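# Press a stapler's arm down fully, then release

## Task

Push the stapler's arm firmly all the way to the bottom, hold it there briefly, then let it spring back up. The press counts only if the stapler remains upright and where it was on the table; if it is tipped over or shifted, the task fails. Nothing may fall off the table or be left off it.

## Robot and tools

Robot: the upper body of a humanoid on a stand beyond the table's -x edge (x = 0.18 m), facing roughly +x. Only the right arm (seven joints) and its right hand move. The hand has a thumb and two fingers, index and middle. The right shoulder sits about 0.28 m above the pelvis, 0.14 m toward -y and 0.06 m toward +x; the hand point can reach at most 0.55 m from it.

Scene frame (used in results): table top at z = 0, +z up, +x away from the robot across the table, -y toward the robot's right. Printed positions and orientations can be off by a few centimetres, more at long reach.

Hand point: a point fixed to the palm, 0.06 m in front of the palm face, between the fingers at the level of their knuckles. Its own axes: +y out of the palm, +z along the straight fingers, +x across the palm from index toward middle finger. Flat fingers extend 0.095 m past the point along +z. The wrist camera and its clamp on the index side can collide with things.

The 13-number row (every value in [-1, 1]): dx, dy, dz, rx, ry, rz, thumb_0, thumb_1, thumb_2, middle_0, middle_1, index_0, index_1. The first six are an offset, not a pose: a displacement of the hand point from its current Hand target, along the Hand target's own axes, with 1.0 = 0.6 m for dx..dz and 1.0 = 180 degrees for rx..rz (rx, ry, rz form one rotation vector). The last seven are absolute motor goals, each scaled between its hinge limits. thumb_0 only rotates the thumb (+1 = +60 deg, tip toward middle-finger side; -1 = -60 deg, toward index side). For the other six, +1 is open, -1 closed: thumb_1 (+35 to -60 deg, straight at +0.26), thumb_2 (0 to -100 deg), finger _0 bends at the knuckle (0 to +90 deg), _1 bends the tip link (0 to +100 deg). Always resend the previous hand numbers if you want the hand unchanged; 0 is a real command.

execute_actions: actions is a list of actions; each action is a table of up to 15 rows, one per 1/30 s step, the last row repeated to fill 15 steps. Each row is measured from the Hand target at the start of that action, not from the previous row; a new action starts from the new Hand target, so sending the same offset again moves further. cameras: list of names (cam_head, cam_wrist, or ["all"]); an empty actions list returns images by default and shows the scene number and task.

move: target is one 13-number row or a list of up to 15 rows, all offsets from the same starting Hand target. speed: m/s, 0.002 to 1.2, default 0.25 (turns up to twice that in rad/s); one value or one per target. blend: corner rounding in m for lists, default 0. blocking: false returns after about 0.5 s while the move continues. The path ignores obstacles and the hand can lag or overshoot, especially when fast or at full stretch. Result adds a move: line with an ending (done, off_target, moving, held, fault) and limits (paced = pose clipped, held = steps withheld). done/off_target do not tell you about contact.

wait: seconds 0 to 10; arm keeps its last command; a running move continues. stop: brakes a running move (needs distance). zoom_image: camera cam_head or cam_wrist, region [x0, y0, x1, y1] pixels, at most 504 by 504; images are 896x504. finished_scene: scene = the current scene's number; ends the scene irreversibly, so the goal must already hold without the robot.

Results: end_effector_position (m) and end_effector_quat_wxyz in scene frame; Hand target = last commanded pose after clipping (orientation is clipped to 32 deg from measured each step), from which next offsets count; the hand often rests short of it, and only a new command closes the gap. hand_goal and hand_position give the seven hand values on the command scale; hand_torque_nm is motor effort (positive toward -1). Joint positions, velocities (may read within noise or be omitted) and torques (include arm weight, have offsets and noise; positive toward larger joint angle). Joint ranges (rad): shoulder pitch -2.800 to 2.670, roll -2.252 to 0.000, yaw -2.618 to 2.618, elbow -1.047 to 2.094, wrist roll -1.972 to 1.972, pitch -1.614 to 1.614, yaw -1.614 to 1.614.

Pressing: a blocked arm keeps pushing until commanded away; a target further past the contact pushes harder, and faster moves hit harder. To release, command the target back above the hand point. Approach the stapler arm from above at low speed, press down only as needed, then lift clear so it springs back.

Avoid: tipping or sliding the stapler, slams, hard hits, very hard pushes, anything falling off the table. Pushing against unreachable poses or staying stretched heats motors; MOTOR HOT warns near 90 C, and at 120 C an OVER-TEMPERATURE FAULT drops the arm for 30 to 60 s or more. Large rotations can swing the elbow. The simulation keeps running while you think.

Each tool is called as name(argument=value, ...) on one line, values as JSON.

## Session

execute_actions(actions=[])

Scene clock: 0.00 s.
end_effector_position=(+0.2216, -0.3782, +0.1801) hand_goal=(+0.000, +0.263, +1.000, +1.000, +1.000, +1.000, +1.000) hand_position=(+0.000, +0.263, +1.000, +1.000, +1.000, +1.000, +1.000) hand_torque_nm=(+0.00, +0.00, +0.00, +0.00, +0.00, +0.00, +0.00) end_effector_quat_wxyz=(+0.646, +0.124, +0.418, -0.627)
Joint positions: [0.351 -0.455 -0.418 0.058 -0.192 -0.527 -1.089]
Joint velocities: within noise
Joint torques (N m): no reading
Hand target: +0.2216, -0.3782, +0.1801; +0.646, +0.124, +0.418, -0.627

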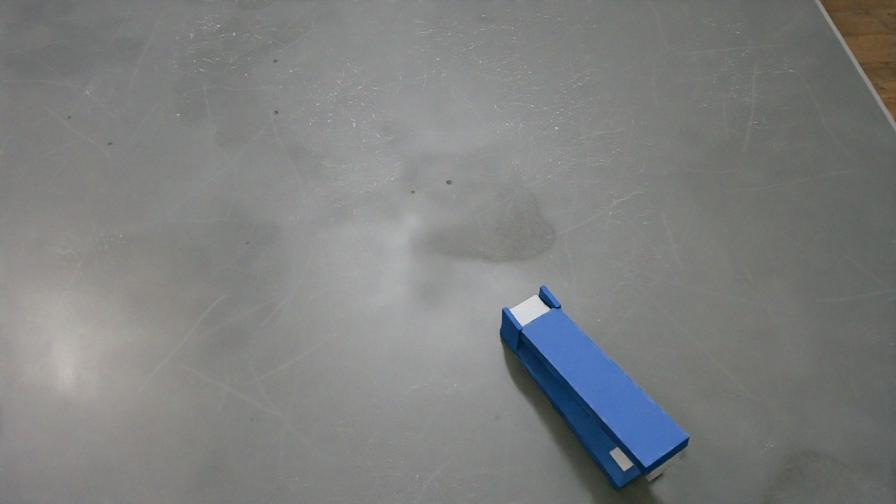

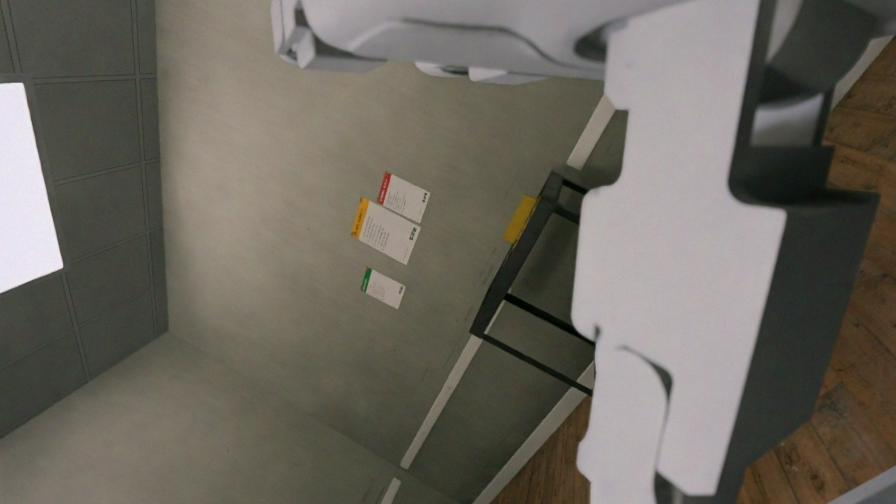

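move(target=[-0.2475, 0.128, -0.095, -0.657, 0.092, 0.165, 0, 0.26, 1, -1, -1, -1, -1], speed=0.4, cameras=["all"])

Scene clock: 12.60 s.
end_effector_position=(+0.2889, -0.2224, +0.2221) hand_goal=(+0.000, +0.260, +1.000, -1.000, -1.000, -1.000, -1.000) hand_position=(+0.000, +0.263, +1.000, -0.942, -0.943, -0.942, -0.943) hand_torque_nm=(+0.00, +0.00, +0.00, +0.07, +0.08, +0.07, +0.08) end_effector_quat_wxyz=(+0.497, -0.324, +0.779, +0.201)
Joint positions: [-0.427 -1.382 0.218 0.289 1.049 0.157 0.933]
Joint torques (N m): [-4.23 -5.17 -1.81 0.2 0.35 -0.8 0.16]
Hand target: +0.2900, -0.2203, +0.2200; +0.496, -0.324, +0.779, +0.206
Off the commanded pose: 0.003 m, 1 deg.
move: done

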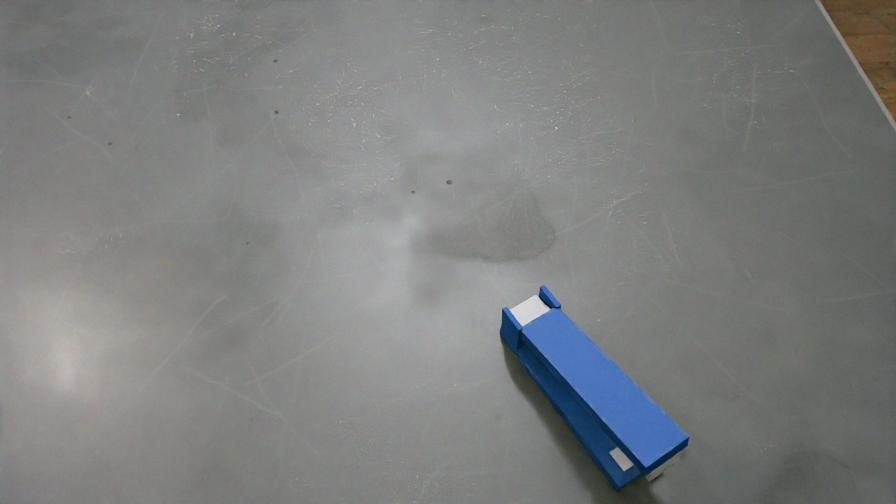

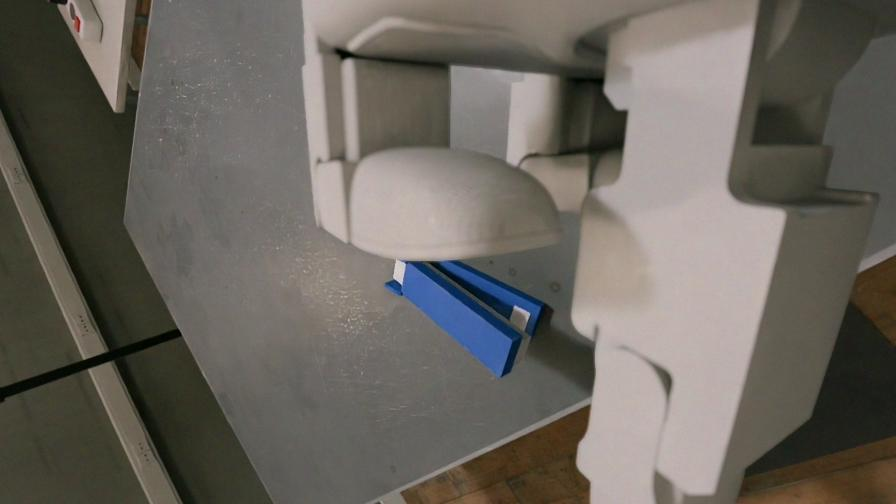

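move(target=[0.026, 0.277, 0.201, 0, 0, 0, 0, 0.26, 1, -1, -1, -1, -1], speed=0.25, cameras=["all"])

Scene clock: 16.93 s.
end_effector_position=(+0.2432, -0.0320, +0.1550) hand_goal=(+0.000, +0.260, +1.000, -1.000, -1.000, -1.000, -1.000) hand_position=(+0.000, +0.263, +1.000, -0.942, -0.943, -0.942, -0.943) hand_torque_nm=(+0.00, +0.00, +0.00, +0.07, +0.08, +0.07, +0.08) end_effector_quat_wxyz=(+0.495, -0.321, +0.780, +0.207)
Joint positions: [-0.41 -1.014 0.55 -0.514 0.933 0.422 -0.035]
Joint torques (N m): [-3.8 -2.13 -1.62 -1.75 0.04 -1.08 -0.04]
Hand target: +0.2448, -0.0303, +0.1548; +0.496, -0.324, +0.779, +0.206
Off the commanded pose: 0.002 m, 0 deg.
move: done

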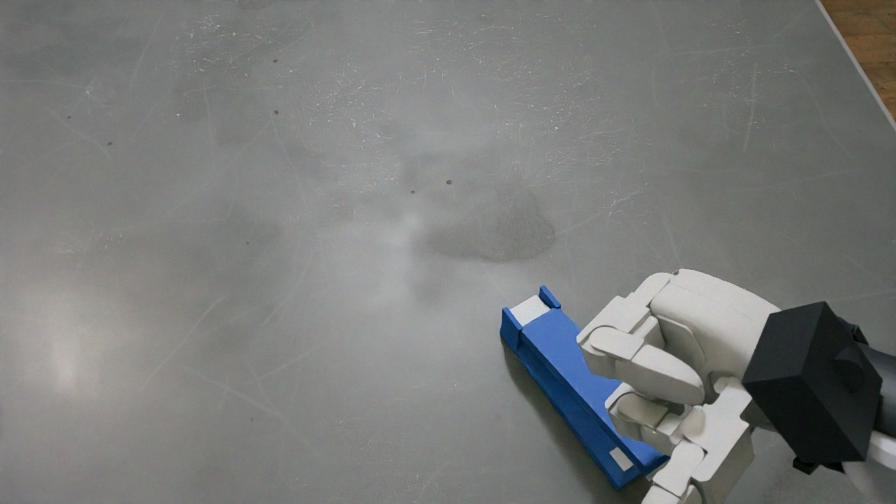

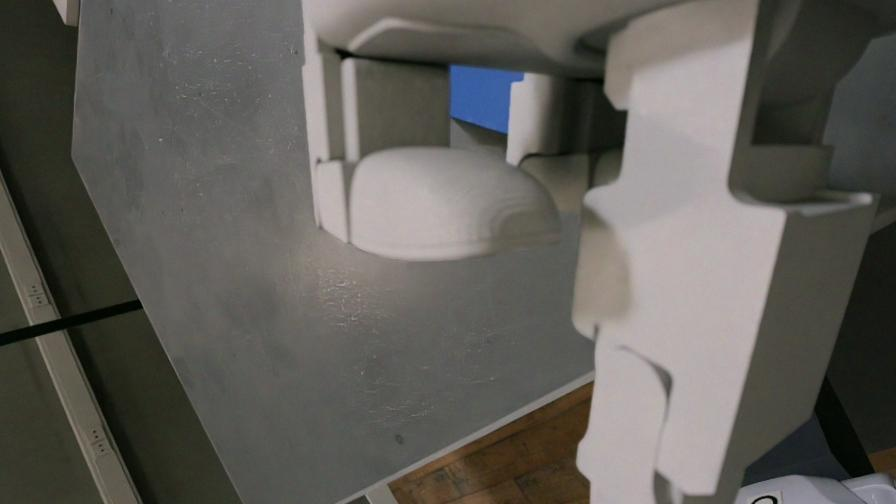

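move(target=[0.136, 0.007, 0.043, 0, 0, 0, 0, 0.26, 1, -1, -1, -1, -1], speed=0.08, cameras=["cam_head"])

zoom_image(camera="cam_head", region=[480, 260, 780, 504])

Scene clock: 21.00 s.
end_effector_position=(+0.2456, -0.0304, +0.0959) hand_goal=(+0.000, +0.260, +1.000, -1.000, -1.000, -1.000, -1.000) hand_position=(+0.000, +0.263, +1.000, -0.997, -0.943, -0.942, -0.943) hand_torque_nm=(+0.00, +0.00, +0.00, +0.00, +0.08, +0.07, +0.08) end_effector_quat_wxyz=(+0.539, -0.320, +0.749, +0.216)
Joint positions: [-0.352 -0.833 0.719 -0.131 0.65 -0.002 0.095]
Joint torques (N m): [-0.82 -2.39 0.23 0.85 -0.08 0.47 -0.17]
Hand target: +0.2340, -0.0352, +0.0699; +0.496, -0.324, +0.779, +0.206
Off the commanded pose: 0.029 m, 6 deg.
move: off_target
Images, in order (width x height): cam_head 896x504.

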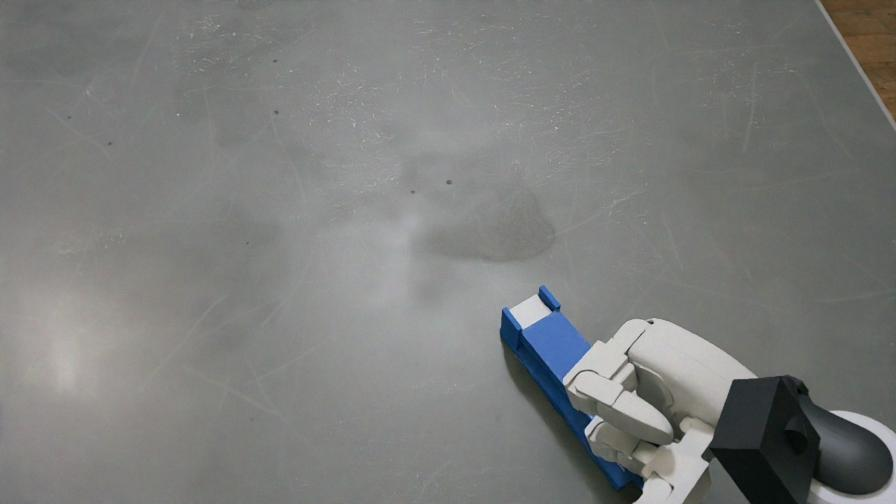

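Scaled by 1.680 from the camera's 896x504 image, which has a finer 1280x720 frame.

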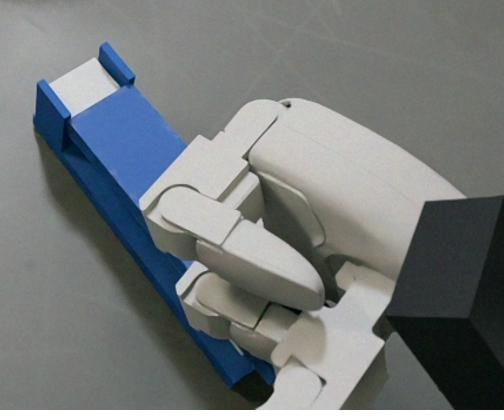

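move(target=[0.0815, 0, 0.0225, 0, 0, 0, 0, 0.26, 1, -1, -1, -1, -1], speed=0.08, cameras=["cam_head"])

move(target=[0.0815, 0, 0.0225, 0, 0, 0, 0, 0.26, 1, -1, -1, -1, -1], speed=0.08, cameras=["cam_head"])

zoom_image(camera="cam_head", region=[480, 260, 780, 504])

Scene clock: 24.40 s.
end_effector_position=(+0.2513, -0.0284, +0.0812) hand_goal=(+0.000, +0.260, +1.000, -1.000, -1.000, -1.000, -1.000) hand_position=(+0.000, +0.263, +1.000, -0.997, -0.943, -0.942, -0.943) hand_torque_nm=(+0.00, +0.00, +0.00, +0.00, +0.08, +0.07, +0.08) end_effector_quat_wxyz=(+0.590, -0.313, +0.706, +0.236)
Joint positions: [-0.388 -0.729 0.798 0.158 0.609 -0.336 0.168]
Joint torques (N m): [1.56 -2.86 1.94 5.96 -0.48 2.93 -0.77]
Hand target: +0.2281, -0.0412, +0.0199; +0.496, -0.324, +0.779, +0.206
Off the commanded pose: 0.067 m, 14 deg.
move: off_target
Images, in order (width x height): cam_head 896x504.

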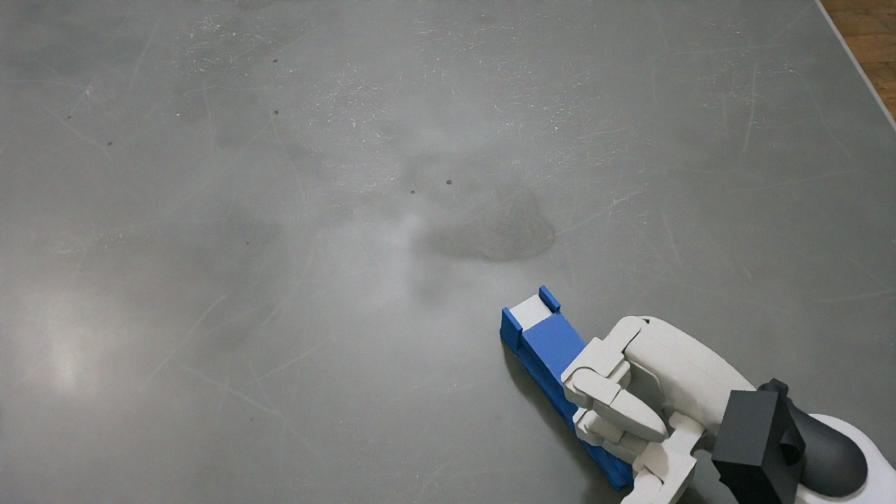

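Scene clock: 26.07 s.
end_effector_position=(+0.2451, -0.0348, +0.0782) hand_goal=(+0.000, +0.260, +1.000, -1.000, -1.000, -1.000, -1.000) hand_position=(+0.000, +0.263, +1.000, -0.998, -0.953, -0.942, -0.943) hand_torque_nm=(+0.00, +0.00, +0.00, +0.00, +0.07, +0.07, +0.08) end_effector_quat_wxyz=(+0.677, -0.286, +0.627, +0.258)
Joint positions: [-0.463 -0.643 1.027 0.552 0.723 -0.918 0.198]
Joint torques (N m): [3.22 -3.96 3 9.39 -0.51 4.8 -0.47]
Hand target: +0.2222, -0.0472, -0.0301; +0.496, -0.324, +0.779, +0.206
Off the commanded pose: 0.111 m, 28 deg.
move: off_target
Images, in order (width x height): cam_head 896x504.

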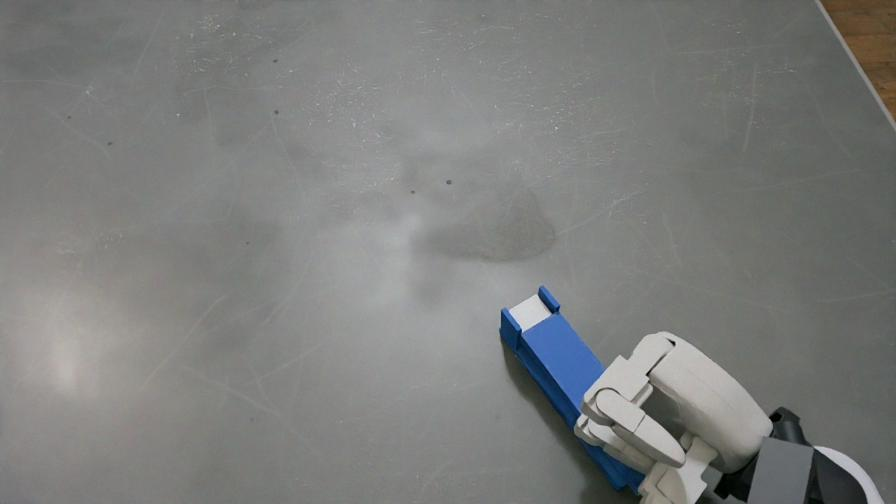

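Scaled by 1.680 from the camera's 896x504 image, which has a finer 1280x720 frame.

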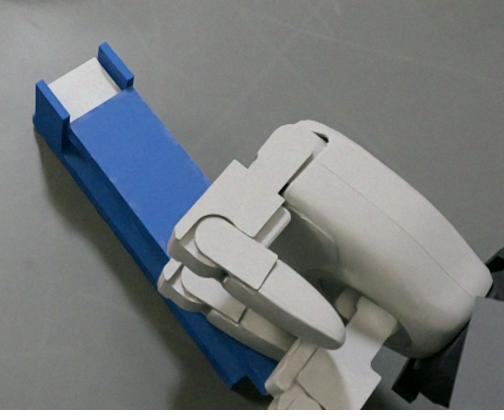

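move(target=[0.07, 0, 0.03, 0, 0, 0, 0, 0.26, 1, -1, -1, -1, -1], speed=0.08, cameras=["cam_head"])

zoom_image(camera="cam_head", region=[480, 260, 780, 504])

Scene clock: 30.23 s.
end_effector_position=(+0.2597, -0.0472, +0.0703) hand_goal=(+0.000, +0.260, +1.000, -1.000, -1.000, -1.000, -1.000) hand_position=(+0.000, +0.263, +1.000, -0.930, -0.998, -0.944, -0.943) hand_torque_nm=(+0.00, +0.00, +0.00, +0.09, +0.00, +0.07, +0.08) end_effector_quat_wxyz=(+0.800, -0.252, +0.524, +0.150)
Joint positions: [-0.591 -0.293 1.435 1.355 1.362 -1.634 0.374]
Joint torques (N m): [11.51 -1.96 4.48 11.56 -1.08 4.79 3.06]
Hand target: +0.2212, -0.0483, -0.0758; +0.605, -0.306, +0.710, +0.192
Off the commanded pose: 0.151 m, 47 deg; orientation clipped.
move: off_target; limits=paced
Images, in order (width x height): cam_head 896x504.

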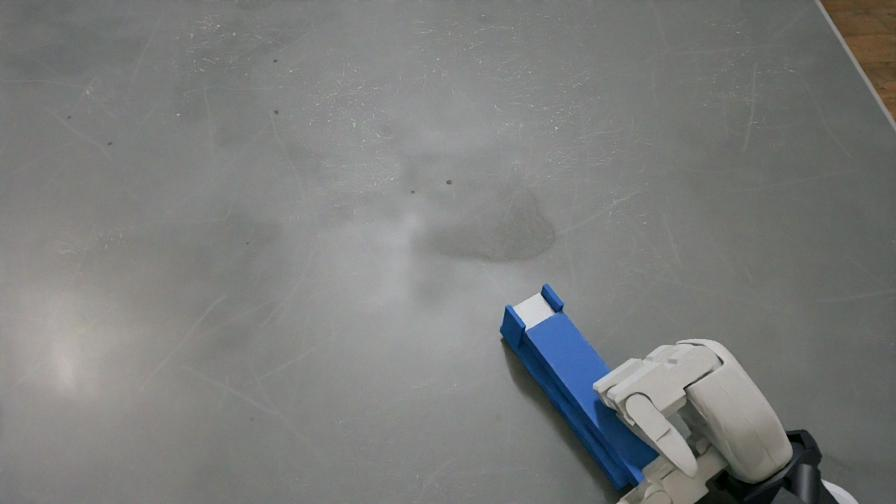

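Scaled by 1.680 from the camera's 896x504 image, which has a finer 1280x720 frame.

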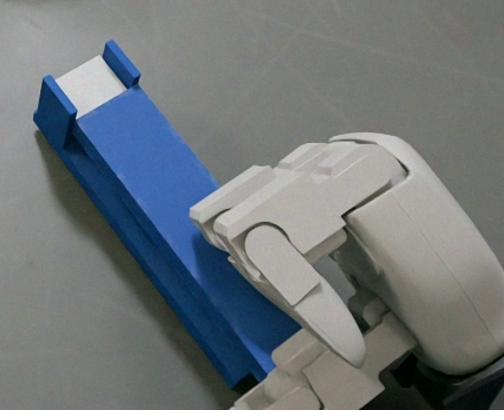

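move(target=[-0.404, -0.082, -0.033, 0, 0, 0, 0, 0.26, 1, -1, -1, -1, -1], speed=0.1, cameras=["cam_head"])

zoom_image(camera="cam_head", region=[480, 260, 780, 504])

Scene clock: 35.10 s.
end_effector_position=(+0.2566, -0.0482, +0.1656) hand_goal=(+0.000, +0.260, +1.000, -1.000, -1.000, -1.000, -1.000) hand_position=(+0.000, +0.263, +1.000, -0.929, -0.998, -0.944, -0.943) hand_torque_nm=(+0.00, +0.00, +0.00, +0.09, +0.00, +0.07, +0.08) end_effector_quat_wxyz=(+0.601, -0.306, +0.712, +0.194)
Joint positions: [-1.26 -1.296 1.934 -0.312 1.061 -0.672 -0.375]
Joint torques (N m): [-4.61 -3.55 -2.12 -1.74 0.31 -1.17 0.01]
Hand target: +0.2590, -0.0483, +0.1694; +0.605, -0.306, +0.710, +0.192
Off the commanded pose: 0.005 m, 1 deg.
move: off_target; limits=paced
Images, in order (width x height): cam_head 896x504.

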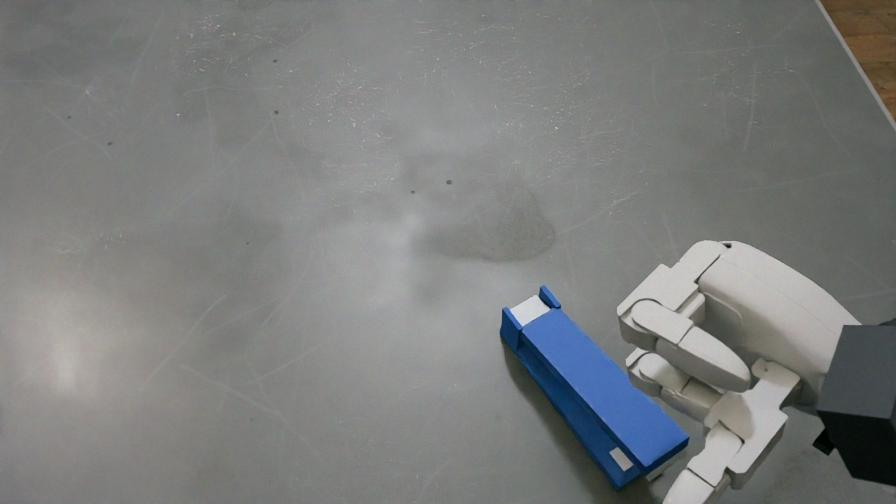

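Scaled by 1.680 from the camera's 896x504 image, which has a finer 1280x720 frame.

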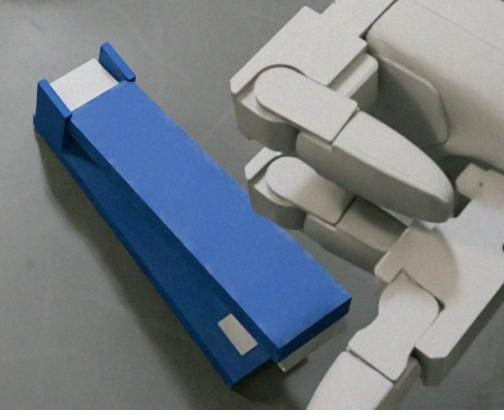

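move(target=[0.03, 0.046, -0.002, -0.03, 0.186, 0.02, 0, 0.26, 1, -1, -1, -1, -1], speed=0.3, cameras=["cam_head"])

Scene clock: 41.27 s.
end_effector_position=(+0.2344, -0.0353, +0.1450) hand_goal=(+0.000, +0.260, +1.000, -1.000, -1.000, -1.000, -1.000) hand_position=(+0.000, +0.263, +1.000, -0.929, -0.998, -0.944, -0.943) hand_torque_nm=(+0.00, +0.00, +0.00, +0.09, +0.00, +0.07, +0.08) end_effector_quat_wxyz=(+0.345, -0.351, +0.858, +0.148)
Joint positions: [-1.582 -1.267 1.93 -0.519 1.576 0.085 -0.33]
Joint torques (N m): [-5.24 -1.52 -2.57 -0.31 0.31 -0.83 -0.03]
Hand target: +0.2383, -0.0323, +0.1494; +0.354, -0.354, +0.853, +0.147
Off the commanded pose: 0.007 m, 1 deg.
move: off_target
Images, in order (width x height): cam_head 896x504.

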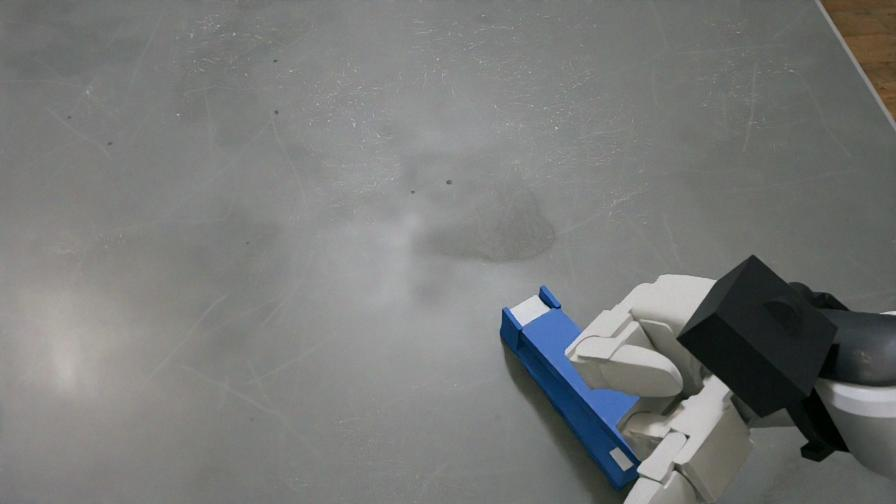

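move(target=[0.1, 0, 0.1, 0, 0, 0, 0, 0.26, 1, -1, -1, -1, -1], speed=0.08, cameras=["cam_head"])

move(target=[0.05, 0, 0.042, 0, 0, 0, 0, 0.26, 1, -1, -1, -1, -1], speed=0.08, cameras=["cam_head"])

zoom_image(camera="cam_head", region=[480, 260, 780, 504])

Scene clock: 44.80 s.
end_effector_position=(+0.2538, -0.0240, +0.0868) hand_goal=(+0.000, +0.260, +1.000, -1.000, -1.000, -1.000, -1.000) hand_position=(+0.000, +0.263, +1.000, -0.997, -0.998, -0.944, -0.943) hand_torque_nm=(+0.00, +0.00, +0.00, +0.00, +0.00, +0.07, +0.08) end_effector_quat_wxyz=(+0.392, -0.349, +0.837, +0.157)
Joint positions: [-1.355 -1.005 1.966 -0.173 1.417 -0.189 -0.31]
Joint torques (N m): [-1.58 -1.05 0.04 1.04 0.06 0.11 -0.13]
Hand target: +0.2383, -0.0322, +0.0645; +0.354, -0.354, +0.853, +0.147
Off the commanded pose: 0.028 m, 5 deg.
move: off_target
Images, in order (width x height): cam_head 896x504.

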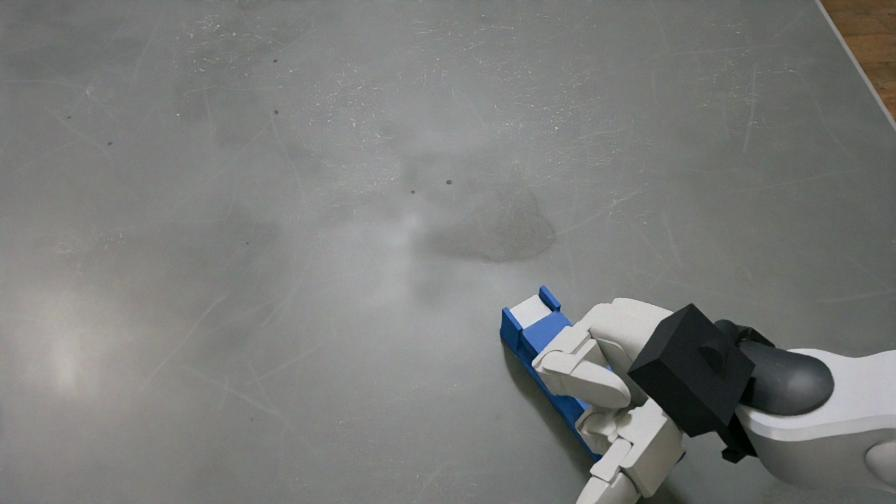

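Scene clock: 45.87 s.
end_effector_position=(+0.2634, -0.0168, +0.0739) hand_goal=(+0.000, +0.260, +1.000, -1.000, -1.000, -1.000, -1.000) hand_position=(+0.000, +0.263, +1.000, -0.998, -0.998, -0.944, -0.943) hand_torque_nm=(+0.00, +0.00, +0.00, +0.00, +0.00, +0.07, +0.08) end_effector_quat_wxyz=(+0.430, -0.344, +0.816, +0.177)
Joint positions: [-1.29 -0.903 1.991 -0.004 1.386 -0.352 -0.263]
Joint torques (N m): [0.56 -0.21 1.99 3.47 0.31 1.86 -0.66]
Hand target: +0.2359, -0.0346, +0.0255; +0.354, -0.354, +0.853, +0.147
Off the commanded pose: 0.058 m, 10 deg.
move: off_target
Images, in order (width x height): cam_head 896x504.

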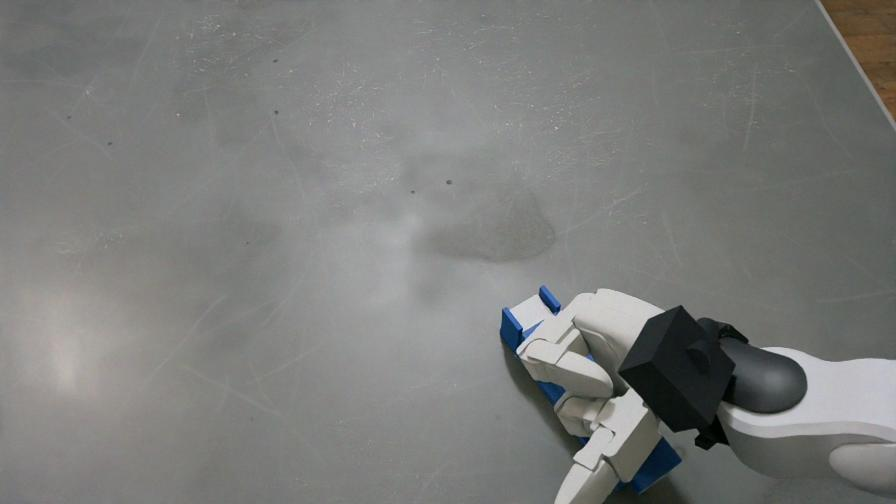

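Scaled by 1.680 from the camera's 896x504 image, which has a finer 1280x720 frame.

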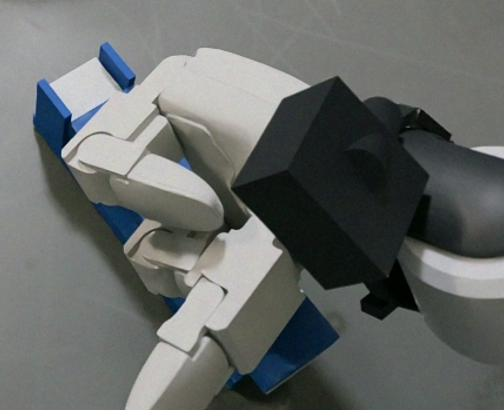

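move(target=[[-0.148, -0.011, -0.074, 0, 0, 0, 0, 0.26, 1, -1, -1, -1, -1],[-0.129, 0.001, -0.164, 0, -0.055, 0, 0, 0.26, 1, -1, -1, -1, -1]], speed=0.12, cameras=["cam_head"])

Scene clock: 50.47 s.
end_effector_position=(+0.2300, -0.0434, +0.1524) hand_goal=(+0.000, +0.260, +1.000, -1.000, -1.000, -1.000, -1.000) hand_position=(+0.000, +0.263, +1.000, -0.998, -0.998, -0.944, -0.943) hand_torque_nm=(+0.00, +0.00, +0.00, +0.00, +0.00, +0.07, +0.08) end_effector_quat_wxyz=(+0.433, -0.342, +0.816, +0.173)
Joint positions: [-1.523 -1.349 2.05 -0.546 1.352 -0.215 -0.322]
Joint torques (N m): [-2.5 -2.59 -1.27 -1.68 -0.11 -1.57 0.13]
Hand target: +0.2250, -0.0448, +0.1498; +0.426, -0.340, +0.820, +0.177
Off the commanded pose: 0.006 m, 1 deg.
move: off_target
Images, in order (width x height): cam_head 896x504.

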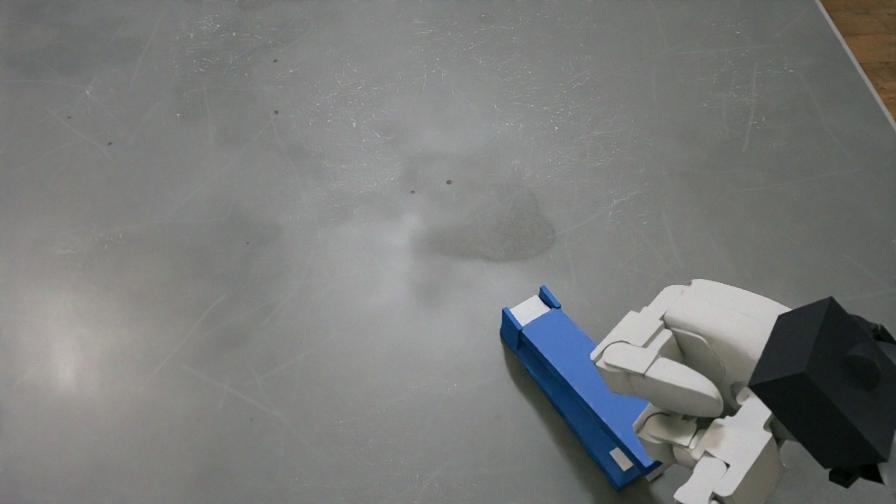

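move(target=[0.147, 0.006, 0.081, 0, 0, 0, 0, 0.26, 1, -1, -1, -1, -1], speed=0.09, cameras=["cam_head"])

move(target=[0.072, 0.006, 0.03, 0, 0, 0, 0, 0.26, 1, -1, -1, -1, -1], speed=0.08, cameras=["cam_head"])

zoom_image(camera="cam_head", region=[480, 260, 780, 504])

Scene clock: 54.93 s.
end_effector_position=(+0.2322, -0.0401, +0.0800) hand_goal=(+0.000, +0.260, +1.000, -1.000, -1.000, -1.000, -1.000) hand_position=(+0.000, +0.263, +1.000, -0.998, -0.998, -0.944, -0.943) hand_torque_nm=(+0.00, +0.00, +0.00, +0.00, +0.00, +0.07, +0.08) end_effector_quat_wxyz=(+0.476, -0.331, +0.791, +0.196)
Joint positions: [-1.187 -1.029 2.075 -0.086 1.197 -0.6 -0.33]
Joint torques (N m): [-0.6 -0.94 0.82 2.1 0.36 1.16 -0.33]
Hand target: +0.2147, -0.0499, +0.0497; +0.426, -0.340, +0.820, +0.177
Off the commanded pose: 0.036 m, 7 deg.
move: off_target
Images, in order (width x height): cam_head 896x504.

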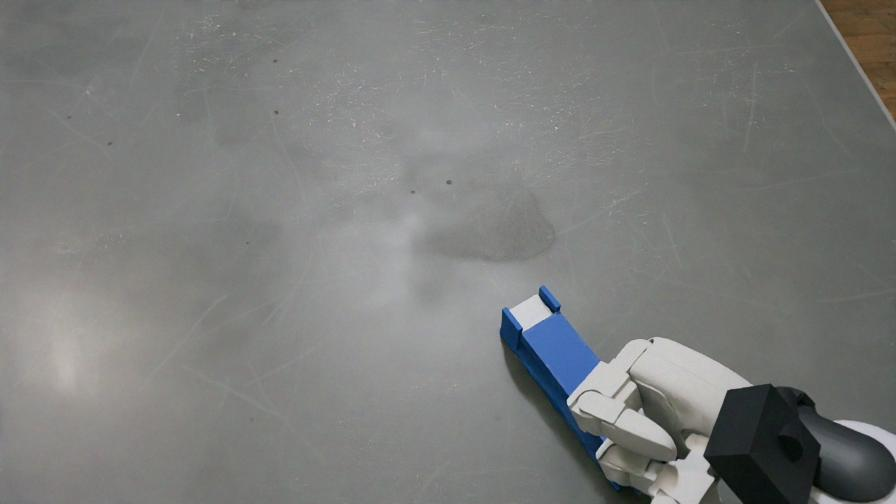

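Scene clock: 56.13 s.
end_effector_position=(+0.2401, -0.0344, +0.0763) hand_goal=(+0.000, +0.260, +1.000, -1.000, -1.000, -1.000, -1.000) hand_position=(+0.000, +0.263, +1.000, -0.998, -0.998, -0.944, -0.943) hand_torque_nm=(+0.00, +0.00, +0.00, +0.00, +0.00, +0.07, +0.08) end_effector_quat_wxyz=(+0.535, -0.319, +0.749, +0.226)
Joint positions: [-1.112 -0.909 2.096 0.131 1.183 -0.845 -0.295]
Joint torques (N m): [2.89 -0.34 3.83 4.79 0.94 4.7 -0.8]
Hand target: +0.2050, -0.0545, +0.0040; +0.426, -0.340, +0.820, +0.177
Off the commanded pose: 0.083 m, 16 deg.
move: off_target
Images, in order (width x height): cam_head 896x504.

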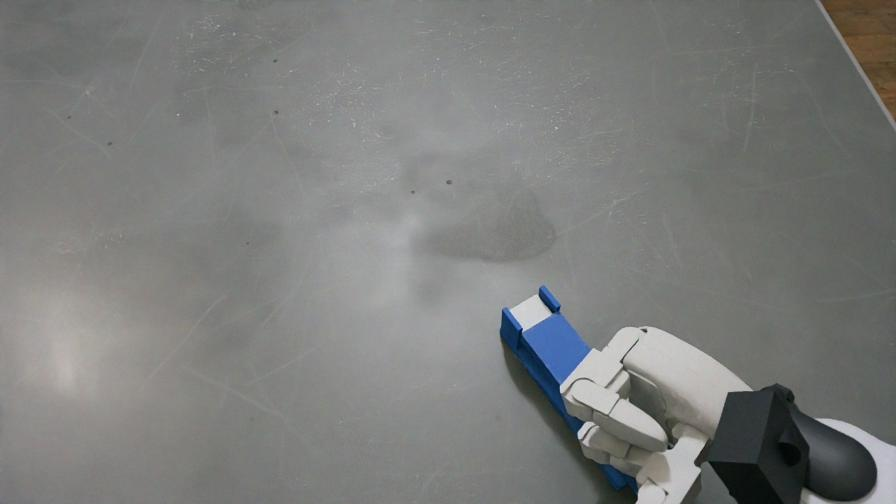

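Scaled by 1.680 from the camera's 896x504 image, which has a finer 1280x720 frame.

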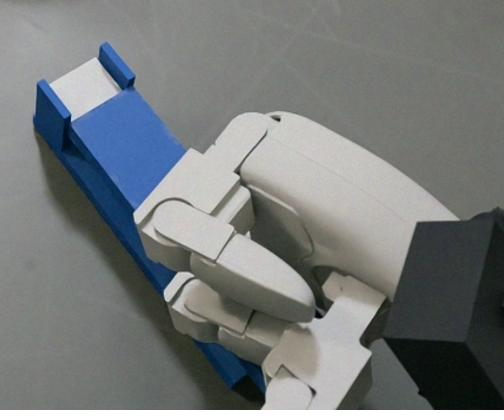

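move(target=[0.035, 0.0, 0.018, 0, 0, 0, 0, 0.26, 1, -1, -1, -1, -1], speed=0.08, cameras=["cam_head"])

zoom_image(camera="cam_head", region=[480, 260, 780, 504])

Scene clock: 58.63 s.
end_effector_position=(+0.2393, -0.0402, +0.0789) hand_goal=(+0.000, +0.260, +1.000, -1.000, -1.000, -1.000, -1.000) hand_position=(+0.000, +0.263, +1.000, -0.998, -0.998, -0.944, -0.943) hand_torque_nm=(+0.00, +0.00, +0.00, +0.00, +0.00, +0.07, +0.08) end_effector_quat_wxyz=(+0.578, -0.287, +0.721, +0.253)
Joint positions: [-1.101 -0.801 2.286 0.297 1.3 -1.17 -0.28]
Joint torques (N m): [2.71 -1.33 4.09 3.22 0.82 4.79 -0.62]
Hand target: +0.2027, -0.0568, -0.0194; +0.426, -0.340, +0.820, +0.177
Off the commanded pose: 0.106 m, 23 deg.
move: off_target
Images, in order (width x height): cam_head 896x504.

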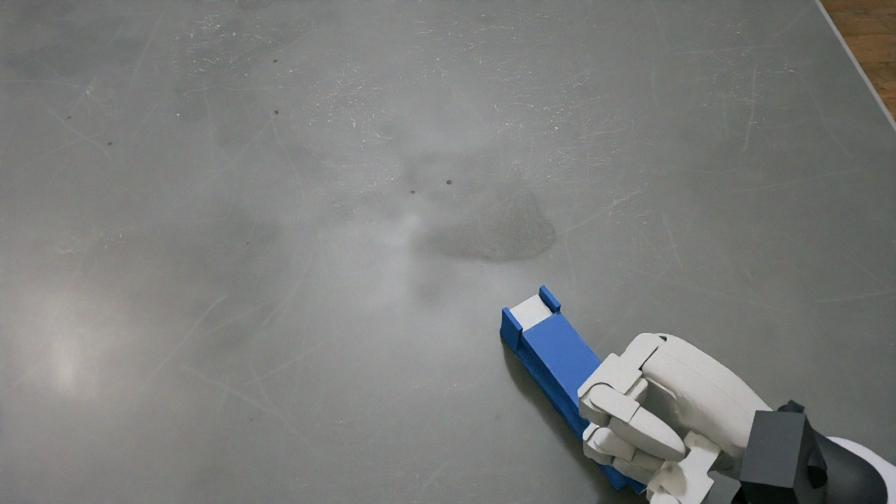

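Scaled by 1.680 from the camera's 896x504 image, which has a finer 1280x720 frame.

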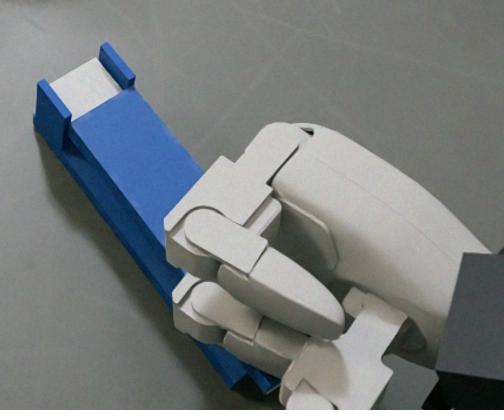

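move(target=[-0.322, -0.023, -0.149, 0, 0, 0, 0, 0.26, 1, -1, -1, -1, -1], speed=0.14, cameras=["cam_head"])

Scene clock: 62.53 s.
end_effector_position=(+0.2392, -0.0403, +0.1880) hand_goal=(+0.000, +0.260, +1.000, -1.000, -1.000, -1.000, -1.000) hand_position=(+0.000, +0.263, +1.000, -0.998, -0.998, -0.944, -0.943) hand_torque_nm=(+0.00, +0.00, +0.00, +0.00, +0.00, +0.07, +0.08) end_effector_quat_wxyz=(+0.425, -0.340, +0.820, +0.177)
Joint positions: [-2.101 -1.229 2.616 -0.608 1.597 -0.435 -0.264]
Joint torques (N m): [-4.82 -1.1 -1.52 -0.67 0.27 -1 0.16]
Hand target: +0.2393, -0.0398, +0.1901; +0.426, -0.340, +0.820, +0.177
Off the commanded pose: 0.002 m, 0 deg.
move: done
Images, in order (width x height): cam_head 896x504.

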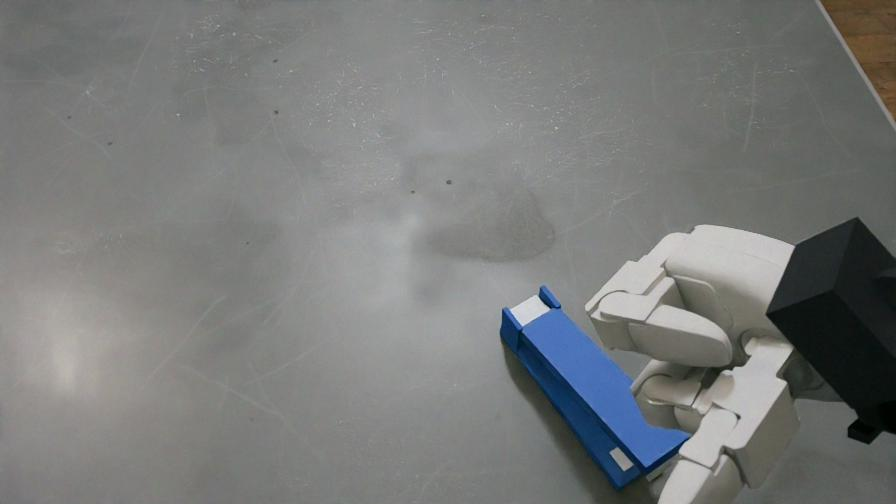

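Stapler is upright, in place, and sprung back.

finished_scene(scene=3)

The scene is finished: the task was done.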